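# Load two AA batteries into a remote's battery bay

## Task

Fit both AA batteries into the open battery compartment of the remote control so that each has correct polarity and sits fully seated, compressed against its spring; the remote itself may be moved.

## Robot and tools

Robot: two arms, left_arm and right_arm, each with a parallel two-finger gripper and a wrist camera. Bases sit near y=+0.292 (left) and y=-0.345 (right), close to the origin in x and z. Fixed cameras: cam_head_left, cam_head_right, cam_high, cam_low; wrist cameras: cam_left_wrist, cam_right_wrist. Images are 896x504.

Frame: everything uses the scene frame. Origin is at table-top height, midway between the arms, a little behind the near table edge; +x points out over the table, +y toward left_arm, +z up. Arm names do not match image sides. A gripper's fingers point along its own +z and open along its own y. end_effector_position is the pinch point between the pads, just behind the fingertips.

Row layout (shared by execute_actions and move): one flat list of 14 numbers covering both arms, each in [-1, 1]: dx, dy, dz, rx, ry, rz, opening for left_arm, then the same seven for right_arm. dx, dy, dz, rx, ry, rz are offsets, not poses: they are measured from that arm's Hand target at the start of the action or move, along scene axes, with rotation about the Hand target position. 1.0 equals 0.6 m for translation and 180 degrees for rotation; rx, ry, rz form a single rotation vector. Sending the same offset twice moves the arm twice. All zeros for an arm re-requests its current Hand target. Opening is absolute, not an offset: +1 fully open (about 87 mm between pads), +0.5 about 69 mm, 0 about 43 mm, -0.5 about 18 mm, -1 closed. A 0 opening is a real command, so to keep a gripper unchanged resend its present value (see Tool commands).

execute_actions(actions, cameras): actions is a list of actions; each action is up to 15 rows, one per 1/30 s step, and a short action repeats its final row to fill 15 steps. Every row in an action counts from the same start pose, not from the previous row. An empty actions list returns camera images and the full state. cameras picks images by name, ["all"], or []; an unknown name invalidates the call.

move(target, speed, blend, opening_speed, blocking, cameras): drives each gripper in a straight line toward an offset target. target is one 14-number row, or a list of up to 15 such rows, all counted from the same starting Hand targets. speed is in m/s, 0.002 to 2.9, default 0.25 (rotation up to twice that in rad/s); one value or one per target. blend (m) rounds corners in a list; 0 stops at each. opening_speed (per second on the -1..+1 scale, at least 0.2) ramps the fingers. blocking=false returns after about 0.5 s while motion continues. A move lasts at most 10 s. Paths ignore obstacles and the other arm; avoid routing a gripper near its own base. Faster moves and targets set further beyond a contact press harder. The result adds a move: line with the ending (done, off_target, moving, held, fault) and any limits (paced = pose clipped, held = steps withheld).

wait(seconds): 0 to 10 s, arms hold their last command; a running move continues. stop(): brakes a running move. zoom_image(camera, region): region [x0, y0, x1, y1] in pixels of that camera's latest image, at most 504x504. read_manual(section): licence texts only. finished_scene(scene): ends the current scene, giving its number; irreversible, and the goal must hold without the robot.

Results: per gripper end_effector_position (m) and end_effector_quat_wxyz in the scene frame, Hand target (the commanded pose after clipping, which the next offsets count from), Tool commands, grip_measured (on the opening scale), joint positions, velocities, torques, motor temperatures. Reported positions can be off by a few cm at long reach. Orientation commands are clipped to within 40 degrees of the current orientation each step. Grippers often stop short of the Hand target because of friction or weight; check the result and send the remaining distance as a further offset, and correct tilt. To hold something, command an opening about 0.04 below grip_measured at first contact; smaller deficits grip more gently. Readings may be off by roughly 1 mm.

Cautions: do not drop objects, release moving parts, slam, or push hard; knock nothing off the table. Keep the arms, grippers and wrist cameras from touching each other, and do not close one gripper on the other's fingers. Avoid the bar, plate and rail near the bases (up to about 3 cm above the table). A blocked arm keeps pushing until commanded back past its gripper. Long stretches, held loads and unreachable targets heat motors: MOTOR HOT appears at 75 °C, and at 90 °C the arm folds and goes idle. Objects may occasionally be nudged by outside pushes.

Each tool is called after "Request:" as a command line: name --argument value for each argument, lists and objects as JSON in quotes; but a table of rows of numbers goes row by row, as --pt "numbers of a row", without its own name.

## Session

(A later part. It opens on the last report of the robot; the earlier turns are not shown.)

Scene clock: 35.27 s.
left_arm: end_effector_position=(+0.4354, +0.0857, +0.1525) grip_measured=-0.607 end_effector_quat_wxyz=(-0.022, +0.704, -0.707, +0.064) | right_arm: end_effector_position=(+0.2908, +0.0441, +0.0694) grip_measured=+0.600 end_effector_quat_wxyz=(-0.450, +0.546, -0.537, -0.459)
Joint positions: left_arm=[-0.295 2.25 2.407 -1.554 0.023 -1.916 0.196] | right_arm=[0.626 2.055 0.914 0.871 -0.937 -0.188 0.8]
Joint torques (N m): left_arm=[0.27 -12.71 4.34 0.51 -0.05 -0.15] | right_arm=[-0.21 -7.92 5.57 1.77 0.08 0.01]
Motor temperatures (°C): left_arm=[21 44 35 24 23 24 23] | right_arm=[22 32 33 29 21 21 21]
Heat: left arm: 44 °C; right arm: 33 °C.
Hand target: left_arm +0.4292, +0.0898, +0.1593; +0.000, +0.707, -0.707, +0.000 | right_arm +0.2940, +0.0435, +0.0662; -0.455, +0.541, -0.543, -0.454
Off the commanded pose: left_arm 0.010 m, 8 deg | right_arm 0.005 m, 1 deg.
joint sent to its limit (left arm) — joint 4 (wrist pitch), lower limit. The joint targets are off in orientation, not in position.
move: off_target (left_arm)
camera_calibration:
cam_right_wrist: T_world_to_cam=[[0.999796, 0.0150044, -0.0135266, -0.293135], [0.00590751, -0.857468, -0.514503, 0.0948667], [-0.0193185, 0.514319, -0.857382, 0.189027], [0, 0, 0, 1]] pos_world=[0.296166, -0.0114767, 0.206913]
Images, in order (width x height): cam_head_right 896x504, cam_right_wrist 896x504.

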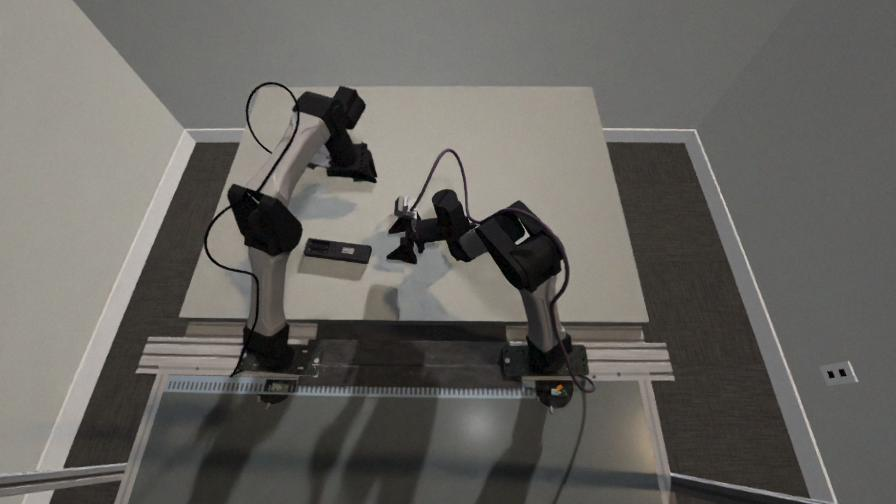

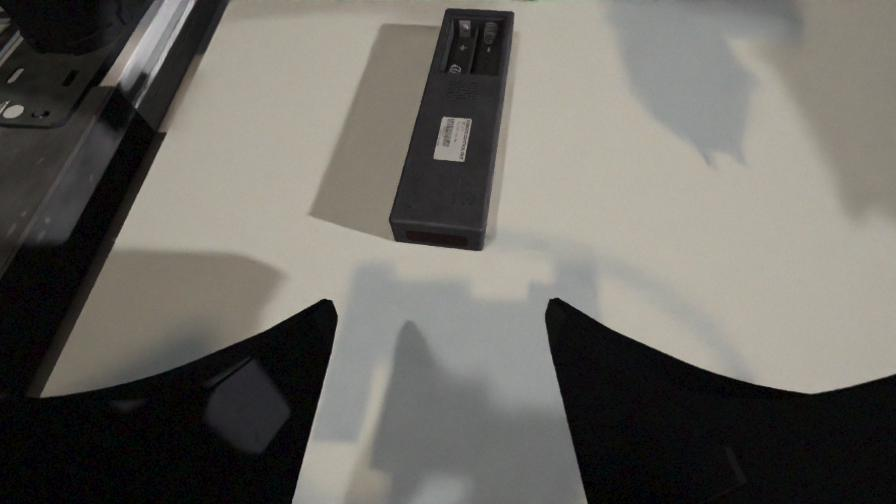

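Request:
move --pt "0 0 0 0 0 0 -0.68 -0.005 0.07 -0.04 0 0 -0.041 0.6" --pt "0 0 0 0 0 0 -0.68 -0.005 0.07 -0.083 0 0 -0.041 0.6" --speed 0.15 --cameras '["cam_right_wrist","cam_head_right"]'

Scene clock: 37.47 s.
left_arm: end_effector_position=(+0.4354, +0.0857, +0.1525) grip_measured=-0.607 end_effector_quat_wxyz=(-0.022, +0.704, -0.707, +0.064) | right_arm: end_effector_position=(+0.2857, +0.0840, +0.0204) grip_measured=+0.600 end_effector_quat_wxyz=(+0.482, -0.512, +0.567, +0.429)
Joint positions: left_arm=[-0.295 2.25 2.407 -1.554 0.023 -1.916 0.196] | right_arm=[0.758 2.25 0.926 1.121 -0.684 -0.104 0.8]
Joint torques (N m): left_arm=[0.31 -12.75 4.38 0.5 -0.04 -0.15] | right_arm=[-0.12 -8.03 6.53 1.69 0.17 0.03]
Heat: left arm: 45 °C; right arm: 33 °C.
Hand target: left_arm +0.4292, +0.0898, +0.1593; +0.000, +0.707, -0.707, +0.000 | right_arm +0.2912, +0.0854, +0.0165; +0.483, -0.505, +0.576, +0.424
Off the commanded pose: left_arm 0.010 m, 8 deg | right_arm 0.007 m, 1 deg.
joint sent to its limit (left arm) — joint 4 (wrist pitch), lower limit. The joint targets are off in orientation, not in position.
move: off_target (left_arm)
camera_calibration:
cam_right_wrist: T_world_to_cam=[[0.993815, -0.110924, -0.00529815, -0.277154], [-0.0975201, -0.848912, -0.519459, 0.132795], [0.0531228, 0.516763, -0.854479, 0.105444], [0, 0, 0, 1]] pos_world=[0.282788, 0.0274989, 0.157613]
Images, in order (width x height): cam_head_right 896x504, cam_right_wrist 896x504.

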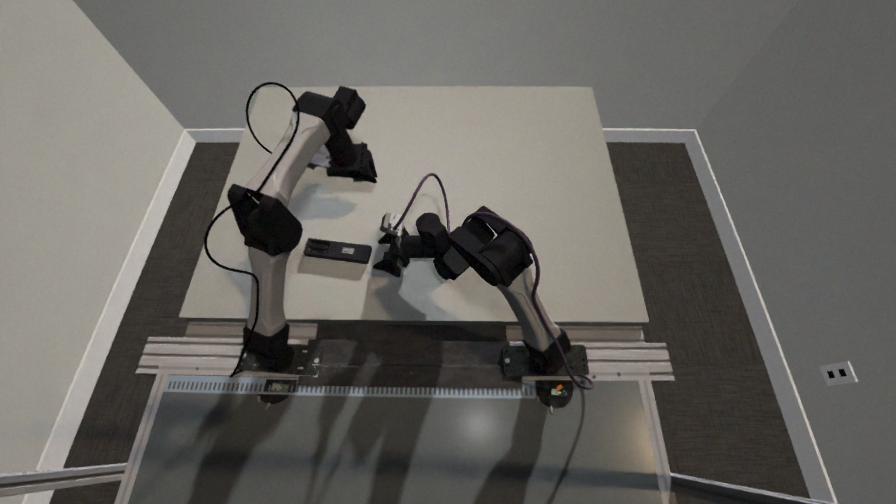

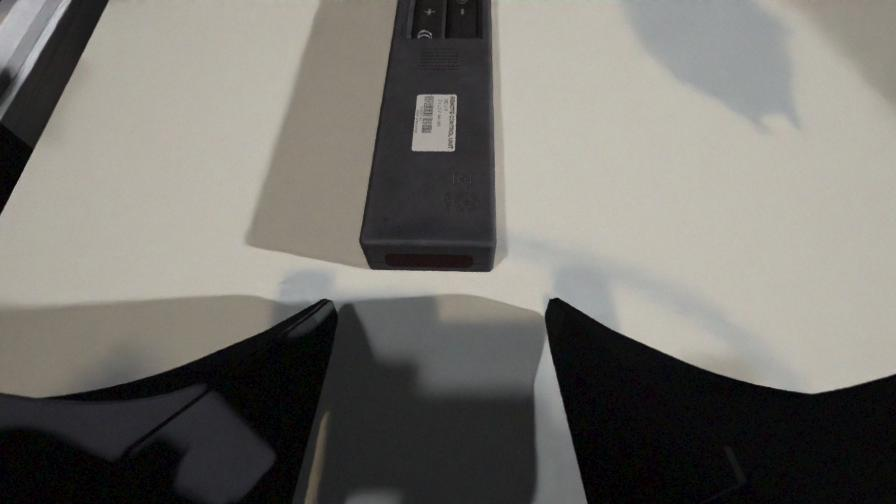

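Request:
move --pt "0 0 0 0 0 0 -0.68 -0.002 0.068 -0.0 0 0 0 0.6" --pt "0 0 0 0 0 0 -0.68 -0.002 0.068 0 0 0 0 -0.04" --speed 0.12 --opening_speed 0.7 --cameras '["cam_right_wrist"]'

Scene clock: 39.83 s.
left_arm: end_effector_position=(+0.4354, +0.0857, +0.1525) grip_measured=-0.607 end_effector_quat_wxyz=(-0.022, +0.704, -0.707, +0.064) | right_arm: end_effector_position=(+0.2845, +0.1253, +0.0211) grip_measured=+0.076 end_effector_quat_wxyz=(+0.486, -0.511, +0.565, +0.428)
Joint positions: left_arm=[-0.295 2.25 2.407 -1.554 0.023 -1.916 0.196] | right_arm=[0.835 2.31 1.058 1.068 -0.605 -0.086 0.538]
Joint torques (N m): left_arm=[0.29 -12.77 4.36 0.52 -0.06 -0.15] | right_arm=[-0.36 -8.99 7.47 1.57 0.12 0.04]
Heat: left arm: 45 °C; right arm: 33 °C.
Hand target: left_arm +0.4292, +0.0898, +0.1593; +0.000, +0.707, -0.707, +0.000 | right_arm +0.2899, +0.1262, +0.0164; +0.483, -0.505, +0.576, +0.424
Off the commanded pose: left_arm 0.010 m, 8 deg | right_arm 0.007 m, 2 deg.
joint sent to its limit (left arm) — joint 4 (wrist pitch), lower limit. The joint targets are off in orientation, not in position.
move: off_target (left_arm)
camera_calibration:
cam_right_wrist: T_world_to_cam=[[0.993456, -0.114207, 0.0011242, -0.271045], [-0.0966064, -0.845521, -0.52513, 0.167551], [0.0609242, 0.521585, -0.851021, 0.0819255], [0, 0, 0, 1]] pos_world=[0.280466, 0.0679816, 0.158011]
Images, in order (width x height): cam_right_wrist 896x504.

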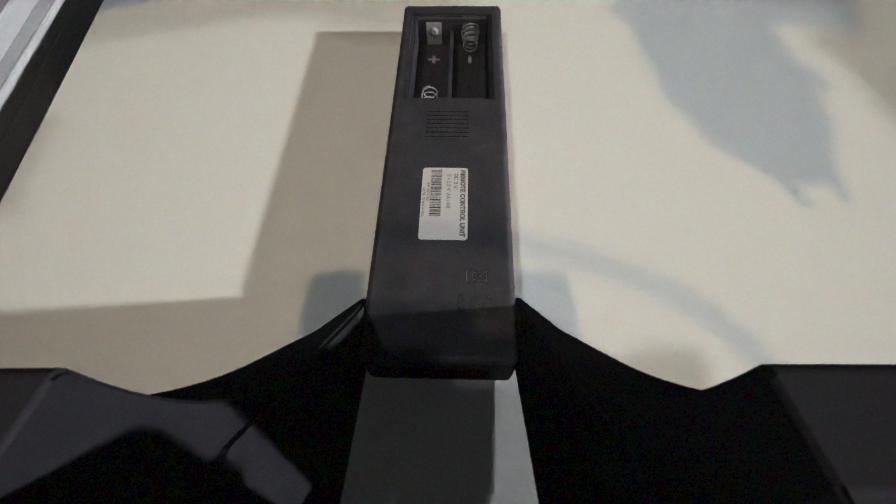

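Request:
move --target '[-0.149,0.184,-0.05,0,0,0,-0.68, 0.07,-0.09,0.0,0,0,0.041,-0.04]' --speed 0.12 --cameras '["cam_right_wrist","cam_left_wrist","cam_head_right"]'

Scene clock: 42.07 s.
left_arm: end_effector_position=(+0.3397, +0.1968, +0.1227) grip_measured=-0.607 end_effector_quat_wxyz=(+0.011, +0.709, -0.705, -0.009) | right_arm: end_effector_position=(+0.3288, +0.0739, +0.0200) grip_measured=+0.076 end_effector_quat_wxyz=(-0.461, +0.539, -0.542, -0.451)
Joint positions: left_arm=[-0.085 1.829 1.661 -1.394 0.023 -1.714 0.196] | right_arm=[0.639 2.325 1.107 0.971 -0.893 -0.171 0.538]
Joint torques (N m): left_arm=[0.75 -10.22 4.4 0.56 -0.14 0.15] | right_arm=[-1.11 -9.13 7.5 1.44 -0.3 -0.14]
Heat: left arm: 46 °C; right arm: 33 °C.
Hand target: left_arm +0.3398, +0.2002, +0.1292; +0.000, +0.707, -0.707, +0.000 | right_arm +0.3319, +0.0722, +0.0165; -0.455, +0.541, -0.543, -0.454
Off the commanded pose: left_arm 0.007 m, 2 deg | right_arm 0.005 m, 1 deg.
move: done
camera_calibration:
cam_left_wrist: T_world_to_cam=[[0.999041, 0.00455486, -0.0435367, -0.334976], [0.0359495, -0.652849, 0.756635, 0.0485196], [-0.0249765, -0.757475, -0.652387, 0.382422], [0, 0, 0, 1]] pos_world=[0.342462, 0.322877, 0.198192]
cam_right_wrist: T_world_to_cam=[[0.99987, -0.0155955, -0.00407626, -0.330153], [-0.0154413, -0.854106, -0.51987, 0.101602], [0.00462606, 0.519866, -0.854236, 0.123783], [0, 0, 0, 1]] pos_world=[0.331106, 0.0172789, 0.157214]
Images, in order (width x height): cam_head_right 896x504, cam_left_wrist 896x504, cam_right_wrist 896x504.

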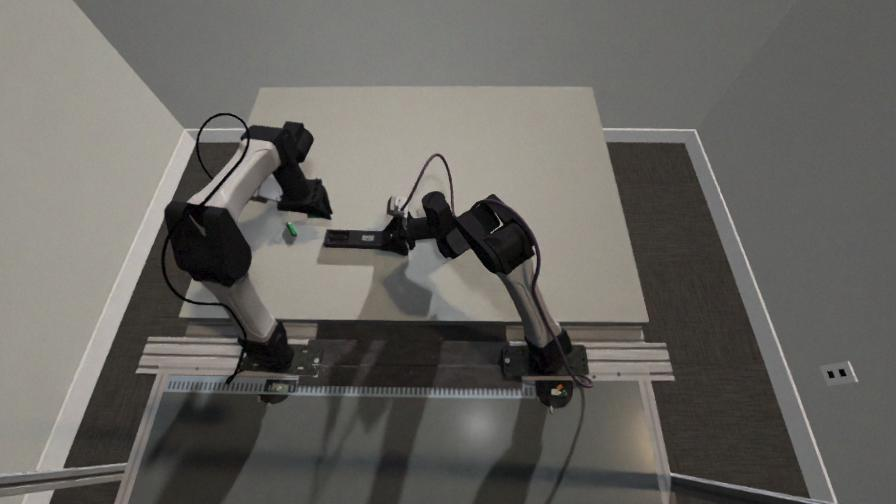

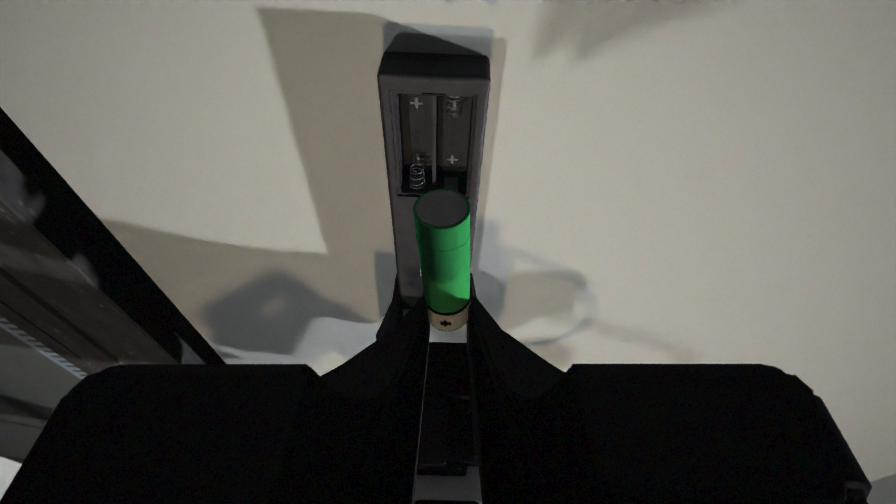

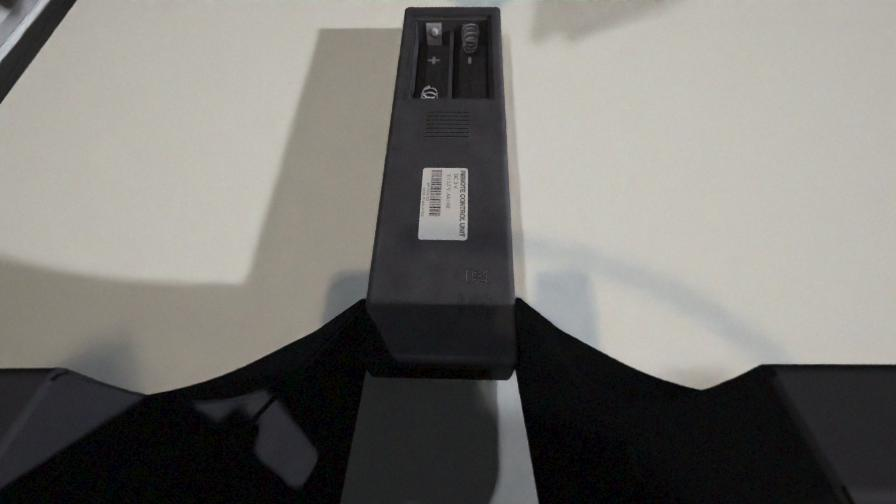

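Request:
zoom_image --camera "cam_left_wrist" --region '[360, 30, 520, 210]'

Request:
zoom_image --camera "cam_right_wrist" --region '[380, 0, 530, 110]'

Scaled by 2.800 from the camera's 896x504 image, which has a finer 1280x720 frame.

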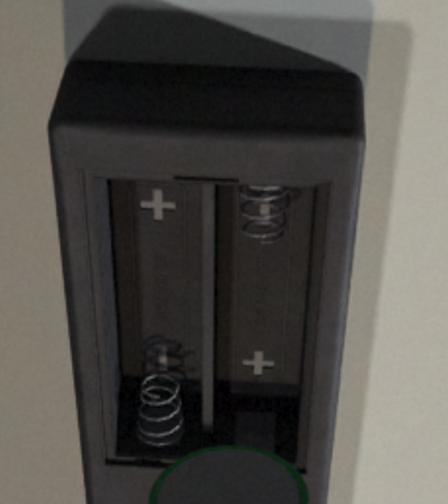

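Scaled by 3.360 from the camera's 896x504 image, which has a finer 1280x720 frame.

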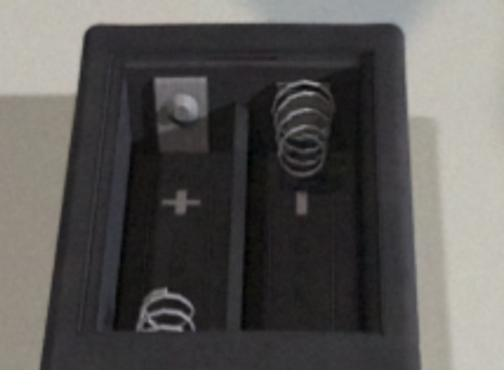

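Request:
move --target '[0,-0.05,-0.08,-0.1,0,0,-0.68, 0,0,0,0,0,0,-0.04]' --speed 0.15 --cameras '["cam_right_wrist","cam_left_wrist"]'

Request:
zoom_image --camera "cam_left_wrist" --region '[340, 80, 560, 340]'

Request:
zoom_image --camera "cam_right_wrist" --region '[380, 0, 530, 110]'

Scene clock: 44.80 s.
left_arm: end_effector_position=(+0.3393, +0.1689, +0.0777) grip_measured=-0.607 end_effector_quat_wxyz=(+0.111, +0.700, -0.698, +0.099) | right_arm: end_effector_position=(+0.3289, +0.0738, +0.0199) grip_measured=+0.076 end_effector_quat_wxyz=(-0.461, +0.539, -0.542, -0.451)
Joint positions: left_arm=[-0.026 1.823 1.394 -1.097 0.316 -1.654 0.196] | right_arm=[0.639 2.325 1.107 0.971 -0.893 -0.172 0.538]
Joint torques (N m): left_arm=[1.18 -9.14 4.31 0.66 0.36 0.13] | right_arm=[-1.11 -9.21 7.51 1.43 -0.31 -0.16]
Heat: left arm: 46 °C; right arm: 34 °C.
Hand target: left_arm +0.3398, +0.1702, +0.0813; +0.111, +0.698, -0.698, +0.111 | right_arm +0.3319, +0.0722, +0.0165; -0.455, +0.541, -0.543, -0.454
Off the commanded pose: left_arm 0.004 m, 1 deg | right_arm 0.005 m, 1 deg.
move: done
camera_calibration:
cam_left_wrist: T_world_to_cam=[[0.999552, -0.00510616, -0.0294998, -0.335998], [0.0249133, -0.40456, 0.914172, 0.0140146], [-0.0166024, -0.914497, -0.404251, 0.336323], [0, 0, 0, 1]] pos_world=[0.341082, 0.31152, 0.113235]
cam_right_wrist: T_world_to_cam=[[0.999875, -0.0154101, -0.00360916, -0.33023], [-0.0150415, -0.854253, -0.519639, 0.101437], [0.00492456, 0.519629, -0.854378, 0.123711], [0, 0, 0, 1]] pos_world=[0.331105, 0.0172798, 0.157215]
Images, in order (width x height): cam_left_wrist 896x504, cam_right_wrist 896x504.

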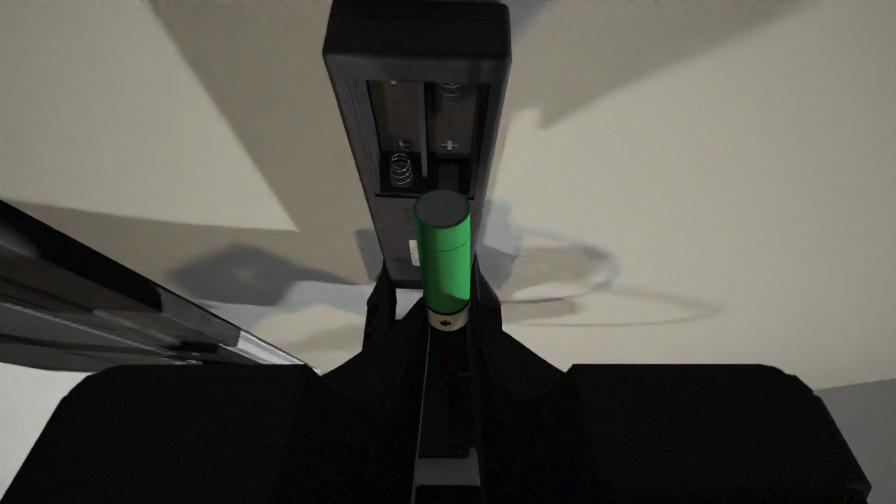

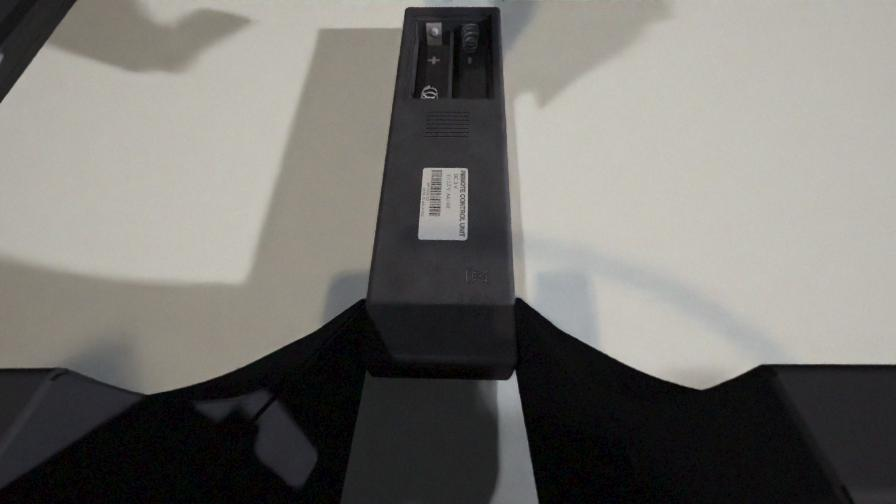

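Scaled by 1.938 from the camera's 896x504 image, which has a finer 1280x720 frame.

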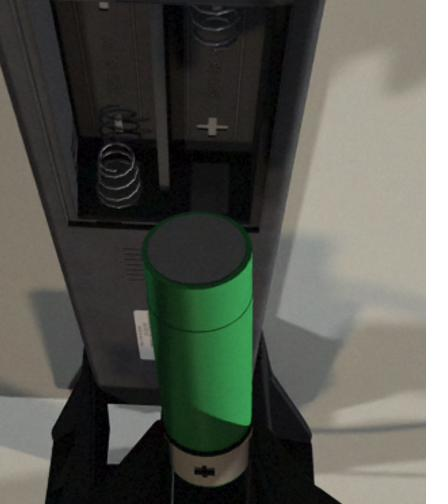

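Scaled by 3.360 from the camera's 896x504 image, which has a finer 1280x720 frame.

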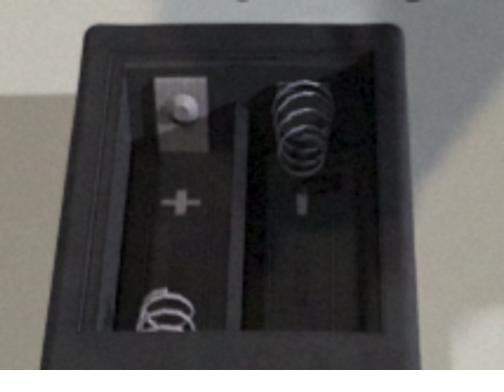

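Request:
move --target '[-0.002,-0.003,-0.052,0,0,0,-0.68, 0,0,0,0,0,0,-0.04]' --speed 0.1 --cameras '["cam_right_wrist","cam_left_wrist"]'

Request:
zoom_image --camera "cam_left_wrist" --region '[340, 80, 560, 340]'

Request:
zoom_image --camera "cam_right_wrist" --region '[380, 0, 530, 110]'

Scene clock: 46.20 s.
left_arm: end_effector_position=(+0.3393, +0.1692, +0.0536) grip_measured=-0.607 end_effector_quat_wxyz=(+0.103, +0.699, -0.700, +0.108) | right_arm: end_effector_position=(+0.3289, +0.0738, +0.0199) grip_measured=+0.076 end_effector_quat_wxyz=(-0.461, +0.539, -0.542, -0.451)
Joint positions: left_arm=[-0.026 1.828 1.3 -0.974 0.316 -1.654 0.196] | right_arm=[0.639 2.325 1.107 0.971 -0.893 -0.172 0.538]
Joint torques (N m): left_arm=[0.49 -7.25 4.36 0.73 0.36 0.04] | right_arm=[-1.06 -9.17 7.5 1.44 -0.3 -0.13]
Heat: left arm: 46 °C; right arm: 34 °C.
Hand target: left_arm +0.3386, +0.1684, +0.0500; +0.111, +0.698, -0.698, +0.111 | right_arm +0.3319, +0.0722, +0.0165; -0.455, +0.541, -0.543, -0.454
Off the commanded pose: left_arm 0.004 m, 1 deg | right_arm 0.005 m, 1 deg.
move: done
camera_calibration:
cam_left_wrist: T_world_to_cam=[[0.999969, -0.00557001, -0.00559453, -0.338079], [0.00287965, -0.402479, 0.915425, 0.0431422], [-0.00735061, -0.915412, -0.40245, 0.323827], [0, 0, 0, 1]] pos_world=[0.340324, 0.311916, 0.0889396]
cam_right_wrist: T_world_to_cam=[[0.999875, -0.0154101, -0.00360916, -0.33023], [-0.0150415, -0.854253, -0.519639, 0.101437], [0.00492456, 0.519629, -0.854378, 0.123711], [0, 0, 0, 1]] pos_world=[0.331105, 0.0172798, 0.157215]
Images, in order (width x height): cam_left_wrist 896x504, cam_right_wrist 896x504.

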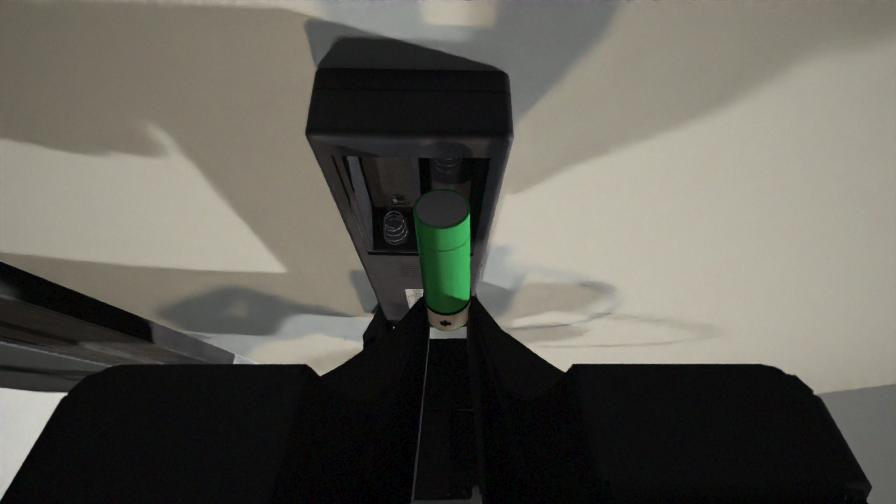

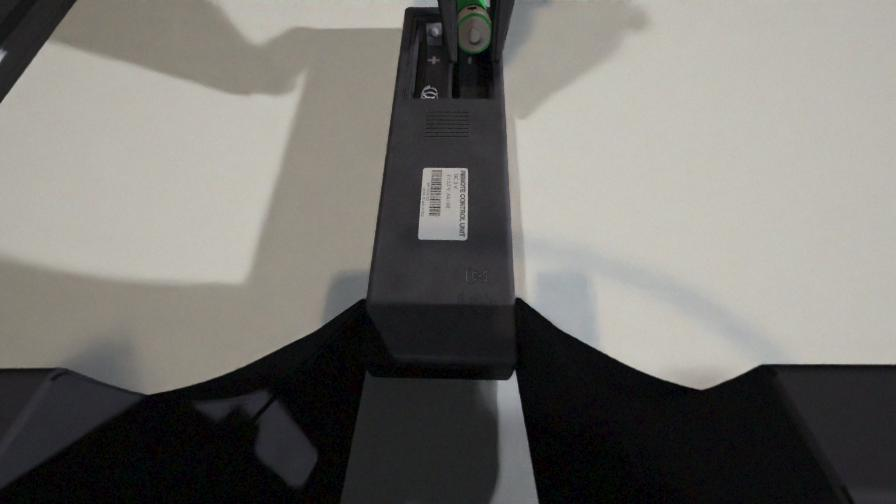

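Scaled by 1.938 from the camera's 896x504 image, which has a finer 1280x720 frame.

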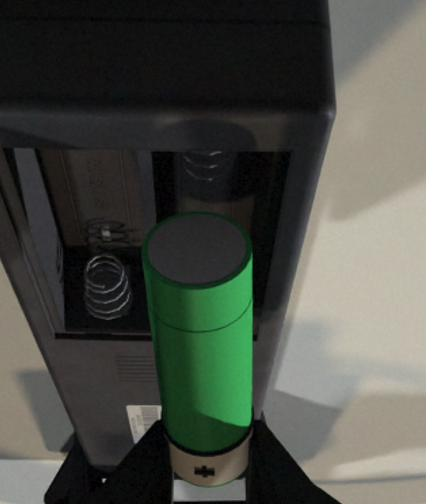

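Scaled by 3.360 from the camera's 896x504 image, which has a finer 1280x720 frame.

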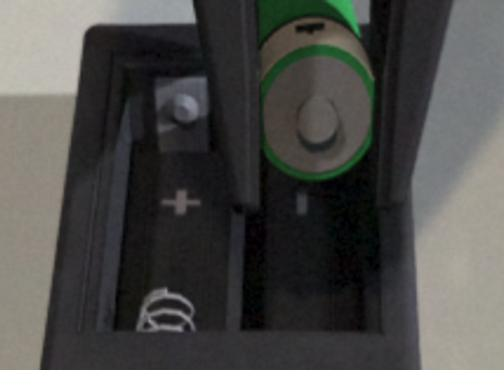

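Request:
move --target '[-0.0035,0.002,-0.019,0,0,0,-0.68, 0,0,0,0,0,0,-0.04]' --speed 0.08 --cameras '["cam_right_wrist","cam_left_wrist"]'

Request:
zoom_image --camera "cam_left_wrist" --region '[340, 80, 560, 340]'

Request:
zoom_image --camera "cam_right_wrist" --region '[380, 0, 530, 110]'

Scene clock: 47.27 s.
left_arm: end_effector_position=(+0.3356, +0.1695, +0.0427) grip_measured=-0.607 end_effector_quat_wxyz=(+0.106, +0.699, -0.699, +0.106) | right_arm: end_effector_position=(+0.3289, +0.0738, +0.0199) grip_measured=+0.076 end_effector_quat_wxyz=(-0.461, +0.539, -0.542, -0.451)
Joint positions: left_arm=[-0.026 1.835 1.263 -0.938 0.317 -1.654 0.196] | right_arm=[0.639 2.325 1.107 0.971 -0.893 -0.172 0.538]
Joint torques (N m): left_arm=[0.73 -7.13 4.18 0.81 0.35 0.07] | right_arm=[-1.09 -9.18 7.5 1.45 -0.29 -0.13]
Heat: left arm: 46 °C; right arm: 34 °C.
Hand target: left_arm +0.3365, +0.1696, +0.0385; +0.111, +0.698, -0.698, +0.111 | right_arm +0.3319, +0.0722, +0.0165; -0.455, +0.541, -0.543, -0.454
Off the commanded pose: left_arm 0.004 m, 1 deg | right_arm 0.005 m, 1 deg.
move: done
camera_calibration:
cam_left_wrist: T_world_to_cam=[[0.999901, -0.00545433, -0.0129439, -0.334064], [0.00965941, -0.402016, 0.915582, 0.0508536], [-0.0101975, -0.915616, -0.401924, 0.320761], [0, 0, 0, 1]] pos_world=[0.336811, 0.312315, 0.0780366]
cam_right_wrist: T_world_to_cam=[[0.999875, -0.0154101, -0.00360916, -0.33023], [-0.0150415, -0.854253, -0.519639, 0.101437], [0.00492456, 0.519629, -0.854378, 0.123711], [0, 0, 0, 1]] pos_world=[0.331105, 0.0172798, 0.157215]
Images, in order (width x height): cam_left_wrist 896x504, cam_right_wrist 896x504.

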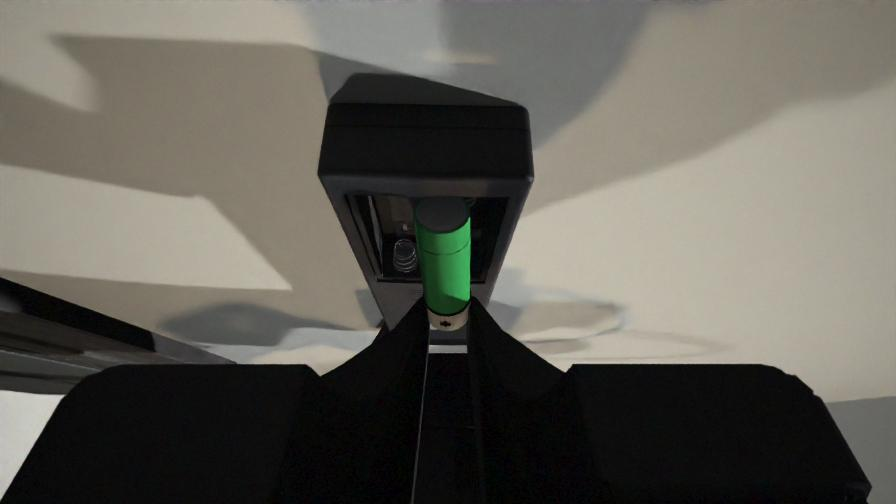

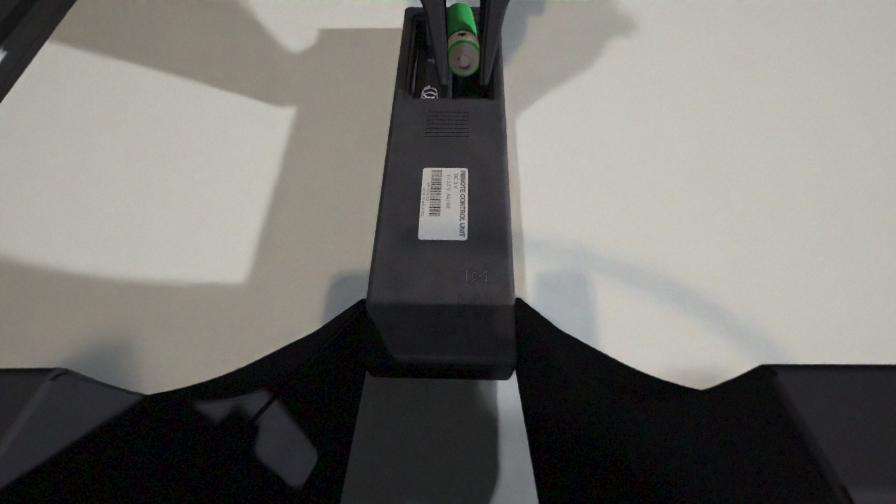

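Scaled by 1.938 from the camera's 896x504 image, which has a finer 1280x720 frame.

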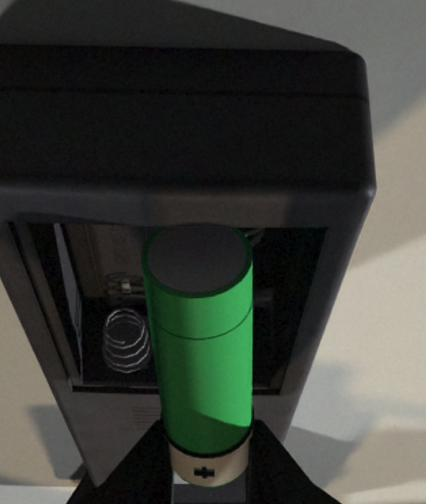

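Scaled by 3.360 from the camera's 896x504 image, which has a finer 1280x720 frame.

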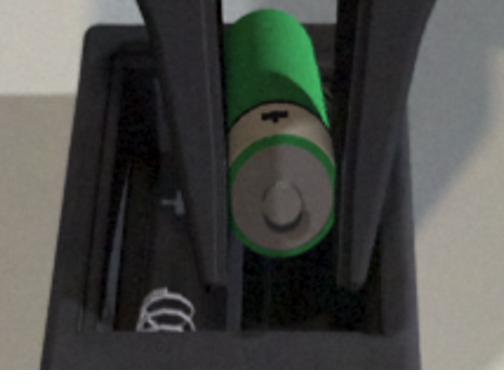

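Request:
move --target '[0.0055,0.001,-0.005,0,0,0,-0.68, 0,0,0,0,0,0,-0.04]' --speed 0.08 --cameras '["cam_right_wrist","cam_left_wrist"]'

Request:
zoom_image --camera "cam_left_wrist" --region '[340, 80, 560, 340]'

Request:
zoom_image --camera "cam_right_wrist" --region '[380, 0, 530, 110]'

Scene clock: 48.30 s.
left_arm: end_effector_position=(+0.3356, +0.1686, +0.0399) grip_measured=-0.607 end_effector_quat_wxyz=(+0.110, +0.699, -0.699, +0.106) | right_arm: end_effector_position=(+0.3289, +0.0738, +0.0199) grip_measured=+0.076 end_effector_quat_wxyz=(-0.461, +0.539, -0.542, -0.451)
Joint positions: left_arm=[-0.026 1.845 1.263 -0.934 0.324 -1.654 0.196] | right_arm=[0.639 2.325 1.107 0.971 -0.893 -0.172 0.538]
Joint torques (N m): left_arm=[0.96 -6.8 4.86 0.81 0.3 0.1] | right_arm=[-1.11 -9.14 7.6 1.44 -0.31 -0.13]
Heat: left arm: 46 °C; right arm: 34 °C.
Hand target: left_arm +0.3398, +0.1702, +0.0356; +0.111, +0.698, -0.698, +0.111 | right_arm +0.3319, +0.0722, +0.0165; -0.455, +0.541, -0.543, -0.454
Off the commanded pose: left_arm 0.006 m, 1 deg | right_arm 0.005 m, 1 deg.
move: done
camera_calibration:
cam_left_wrist: T_world_to_cam=[[0.99978, -0.00558749, -0.0202101, -0.333882], [0.0163374, -0.3966, 0.917846, 0.0498135], [-0.0131438, -0.917975, -0.396421, 0.31985], [0, 0, 0, 1]] pos_world=[0.337198, 0.311505, 0.0743266]
cam_right_wrist: T_world_to_cam=[[0.999876, -0.0153944, -0.00324901, -0.330286], [-0.0148409, -0.854254, -0.519643, 0.101371], [0.00522409, 0.519627, -0.854377, 0.123612], [0, 0, 0, 1]] pos_world=[0.331104, 0.0172798, 0.157215]
Images, in order (width x height): cam_left_wrist 896x504, cam_right_wrist 896x504.

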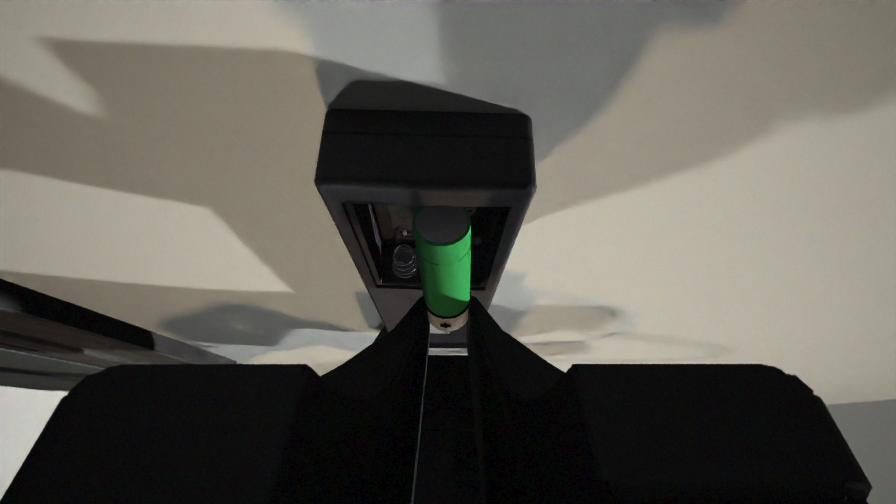

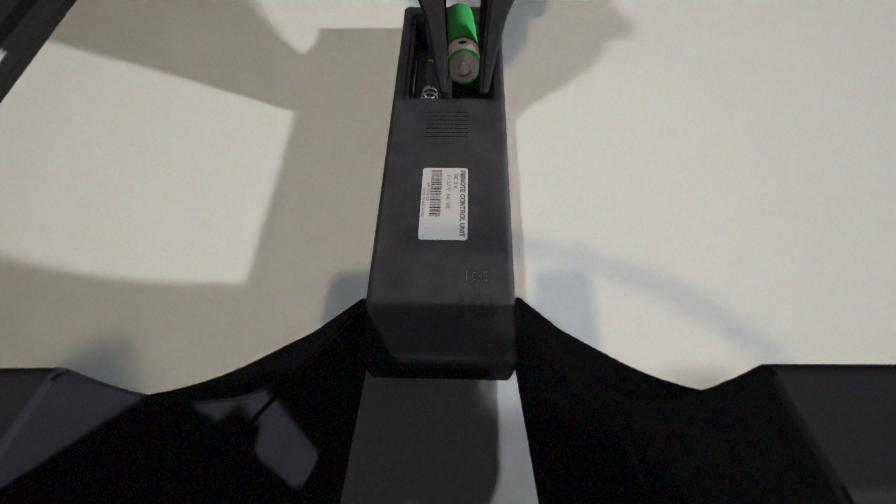

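Scaled by 1.938 from the camera's 896x504 image, which has a finer 1280x720 frame.

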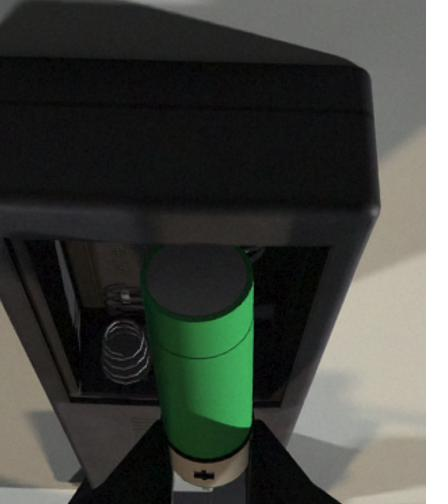

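Scaled by 3.360 from the camera's 896x504 image, which has a finer 1280x720 frame.

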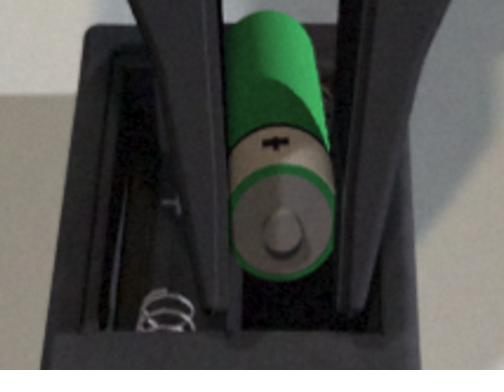

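Request:
move --pt "0.005 0.0 0.012 0 0 0 -0.68 0 0 0 0 0 0 -0.04" --pt "0.003 0.001 0.0 0 0 0 -0.68 0 0 0 0 0 0 -0.04" --speed 0.08 --cameras '["cam_right_wrist","cam_left_wrist"]'

Request:
zoom_image --camera "cam_left_wrist" --region '[340, 80, 560, 340]'

Request:
zoom_image --camera "cam_right_wrist" --region '[380, 0, 530, 110]'

Scene clock: 49.60 s.
left_arm: end_effector_position=(+0.3394, +0.1678, +0.0415) grip_measured=-0.607 end_effector_quat_wxyz=(+0.109, +0.699, -0.699, +0.109) | right_arm: end_effector_position=(+0.3295, +0.0733, +0.0200) grip_measured=+0.076 end_effector_quat_wxyz=(-0.462, +0.539, -0.542, -0.451)
Joint positions: left_arm=[-0.026 1.852 1.277 -0.935 0.327 -1.654 0.196] | right_arm=[0.638 2.325 1.107 0.971 -0.893 -0.172 0.538]
Joint torques (N m): left_arm=[1.16 -6.9 4.45 0.81 0.27 0.13] | right_arm=[-0.96 -9.21 7.58 1.43 -0.3 -0.11]
Heat: left arm: 46 °C; right arm: 34 °C.
Hand target: left_arm +0.3416, +0.1708, +0.0356; +0.111, +0.698, -0.698, +0.111 | right_arm +0.3320, +0.0722, +0.0165; -0.455, +0.541, -0.543, -0.454
Off the commanded pose: left_arm 0.007 m, 0 deg | right_arm 0.004 m, 1 deg.
move: done
camera_calibration:
cam_left_wrist: T_world_to_cam=[[0.999886, -0.00577683, -0.0139555, -0.337822], [0.0105552, -0.39364, 0.919204, 0.0494557], [-0.0108035, -0.919247, -0.393534, 0.319156], [0, 0, 0, 1]] pos_world=[0.34071, 0.310899, 0.0754243]
cam_right_wrist: T_world_to_cam=[[0.999855, -0.0168189, -0.00282577, -0.330827], [-0.0158375, -0.8542, -0.519703, 0.101289], [0.00632704, 0.519672, -0.854342, 0.123498], [0, 0, 0, 1]] pos_world=[0.331601, 0.0167784, 0.157215]
Images, in order (width x height): cam_left_wrist 896x504, cam_right_wrist 896x504.

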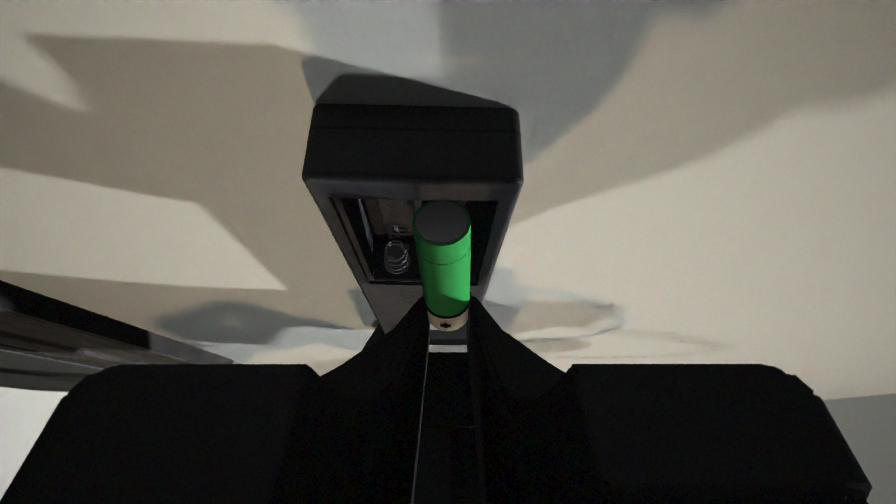

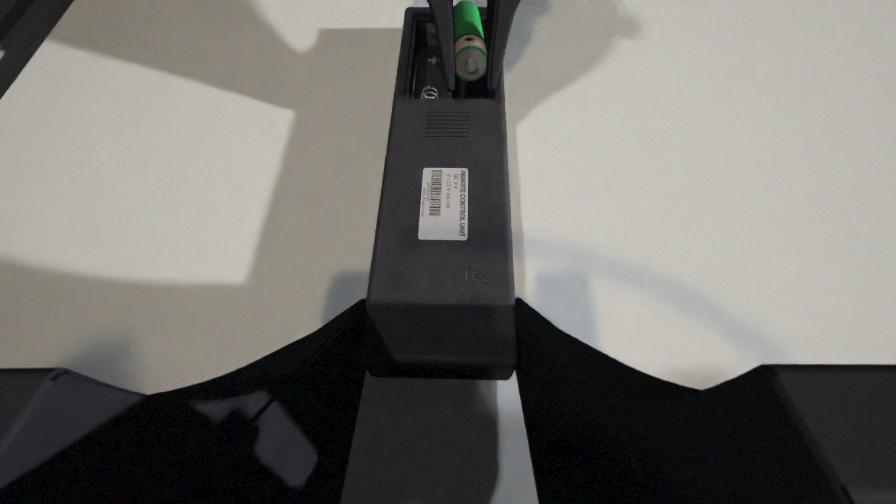

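Scaled by 1.938 from the camera's 896x504 image, which has a finer 1280x720 frame.

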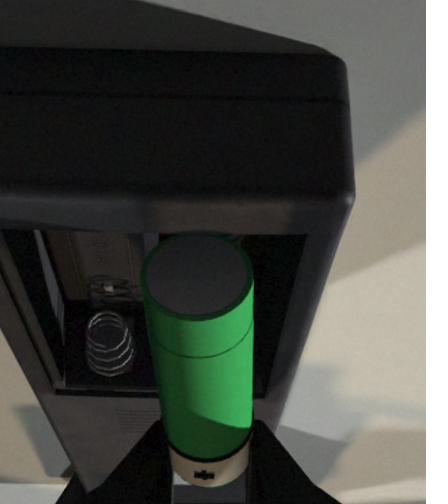

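Scaled by 3.360 from the camera's 896x504 image, which has a finer 1280x720 frame.

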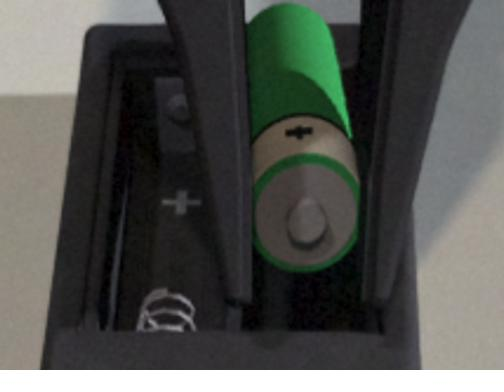

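Request:
move --pt "0.0 -0.004 -0.014 0 0 0 -0.68 0 0 0 0 0 0 -0.04" --speed 0.05 --cameras '["cam_right_wrist","cam_left_wrist"]'

Request:
zoom_image --camera "cam_left_wrist" --region '[340, 80, 560, 340]'

Request:
zoom_image --camera "cam_right_wrist" --region '[380, 0, 530, 110]'

Scene clock: 51.47 s.
left_arm: end_effector_position=(+0.3396, +0.1669, +0.0362) grip_measured=-0.607 end_effector_quat_wxyz=(+0.112, +0.698, -0.698, +0.111) | right_arm: end_effector_position=(+0.3295, +0.0733, +0.0200) grip_measured=+0.076 end_effector_quat_wxyz=(-0.462, +0.539, -0.542, -0.451)
Joint positions: left_arm=[-0.026 1.861 1.264 -0.913 0.333 -1.654 0.196] | right_arm=[0.638 2.325 1.107 0.971 -0.893 -0.173 0.538]
Joint torques (N m): left_arm=[0.49 -6.64 3.96 0.95 0.19 0.05] | right_arm=[-0.92 -9.24 7.56 1.43 -0.28 -0.11]
Heat: left arm: 45 °C; right arm: 34 °C.
Hand target: left_arm +0.3416, +0.1685, +0.0272; +0.111, +0.698, -0.698, +0.111 | right_arm +0.3320, +0.0722, +0.0165; -0.455, +0.541, -0.543, -0.454
Off the commanded pose: left_arm 0.009 m, 0 deg | right_arm 0.004 m, 1 deg.
move: done
camera_calibration:
cam_left_wrist: T_world_to_cam=[[0.999883, -0.00601874, -0.0140844, -0.338129], [0.0106537, -0.387368, 0.921864, 0.0528085], [-0.0110043, -0.921906, -0.387258, 0.316481], [0, 0, 0, 1]] pos_world=[0.341009, 0.310187, 0.0691154]
cam_right_wrist: T_world_to_cam=[[0.999856, -0.0168031, -0.0024656, -0.330883], [-0.0156369, -0.854202, -0.519707, 0.101223], [0.00662659, 0.51967, -0.854341, 0.123399], [0, 0, 0, 1]] pos_world=[0.3316, 0.0167784, 0.157216]
Images, in order (width x height): cam_left_wrist 896x504, cam_right_wrist 896x504.

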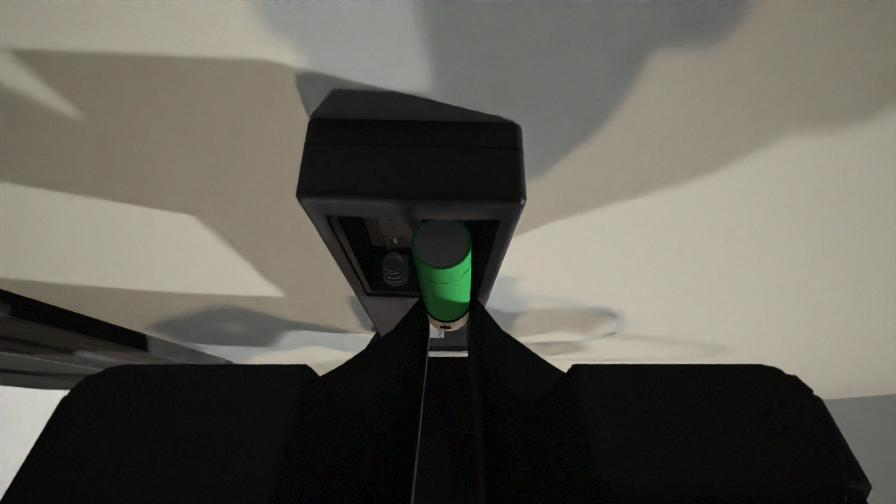

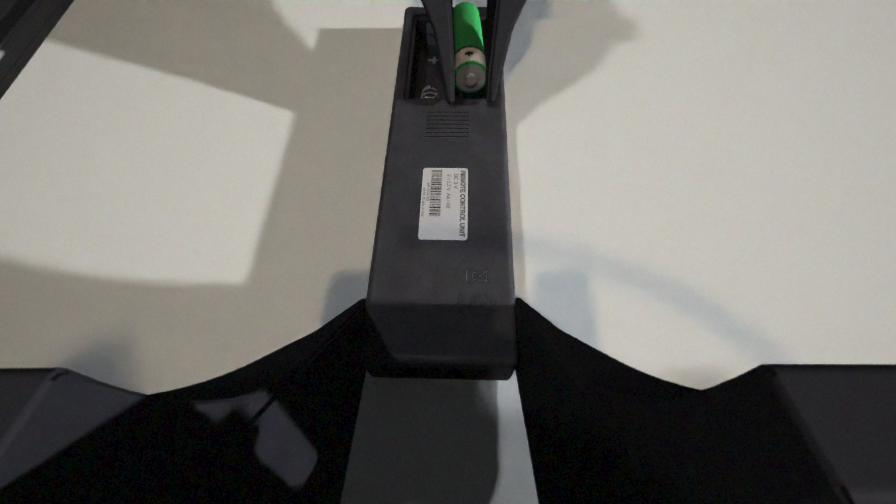

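Scaled by 1.938 from the camera's 896x504 image, which has a finer 1280x720 frame.

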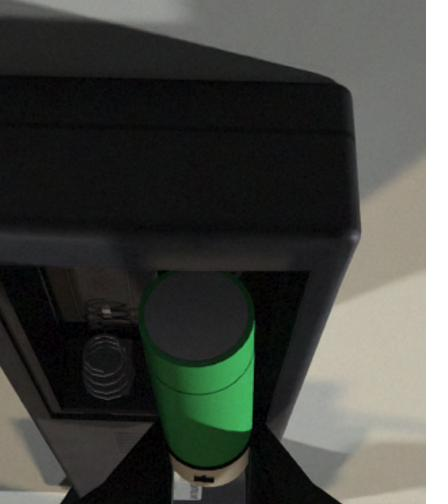

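Scaled by 3.360 from the camera's 896x504 image, which has a finer 1280x720 frame.

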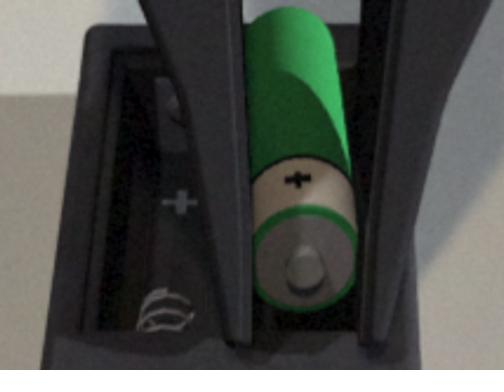

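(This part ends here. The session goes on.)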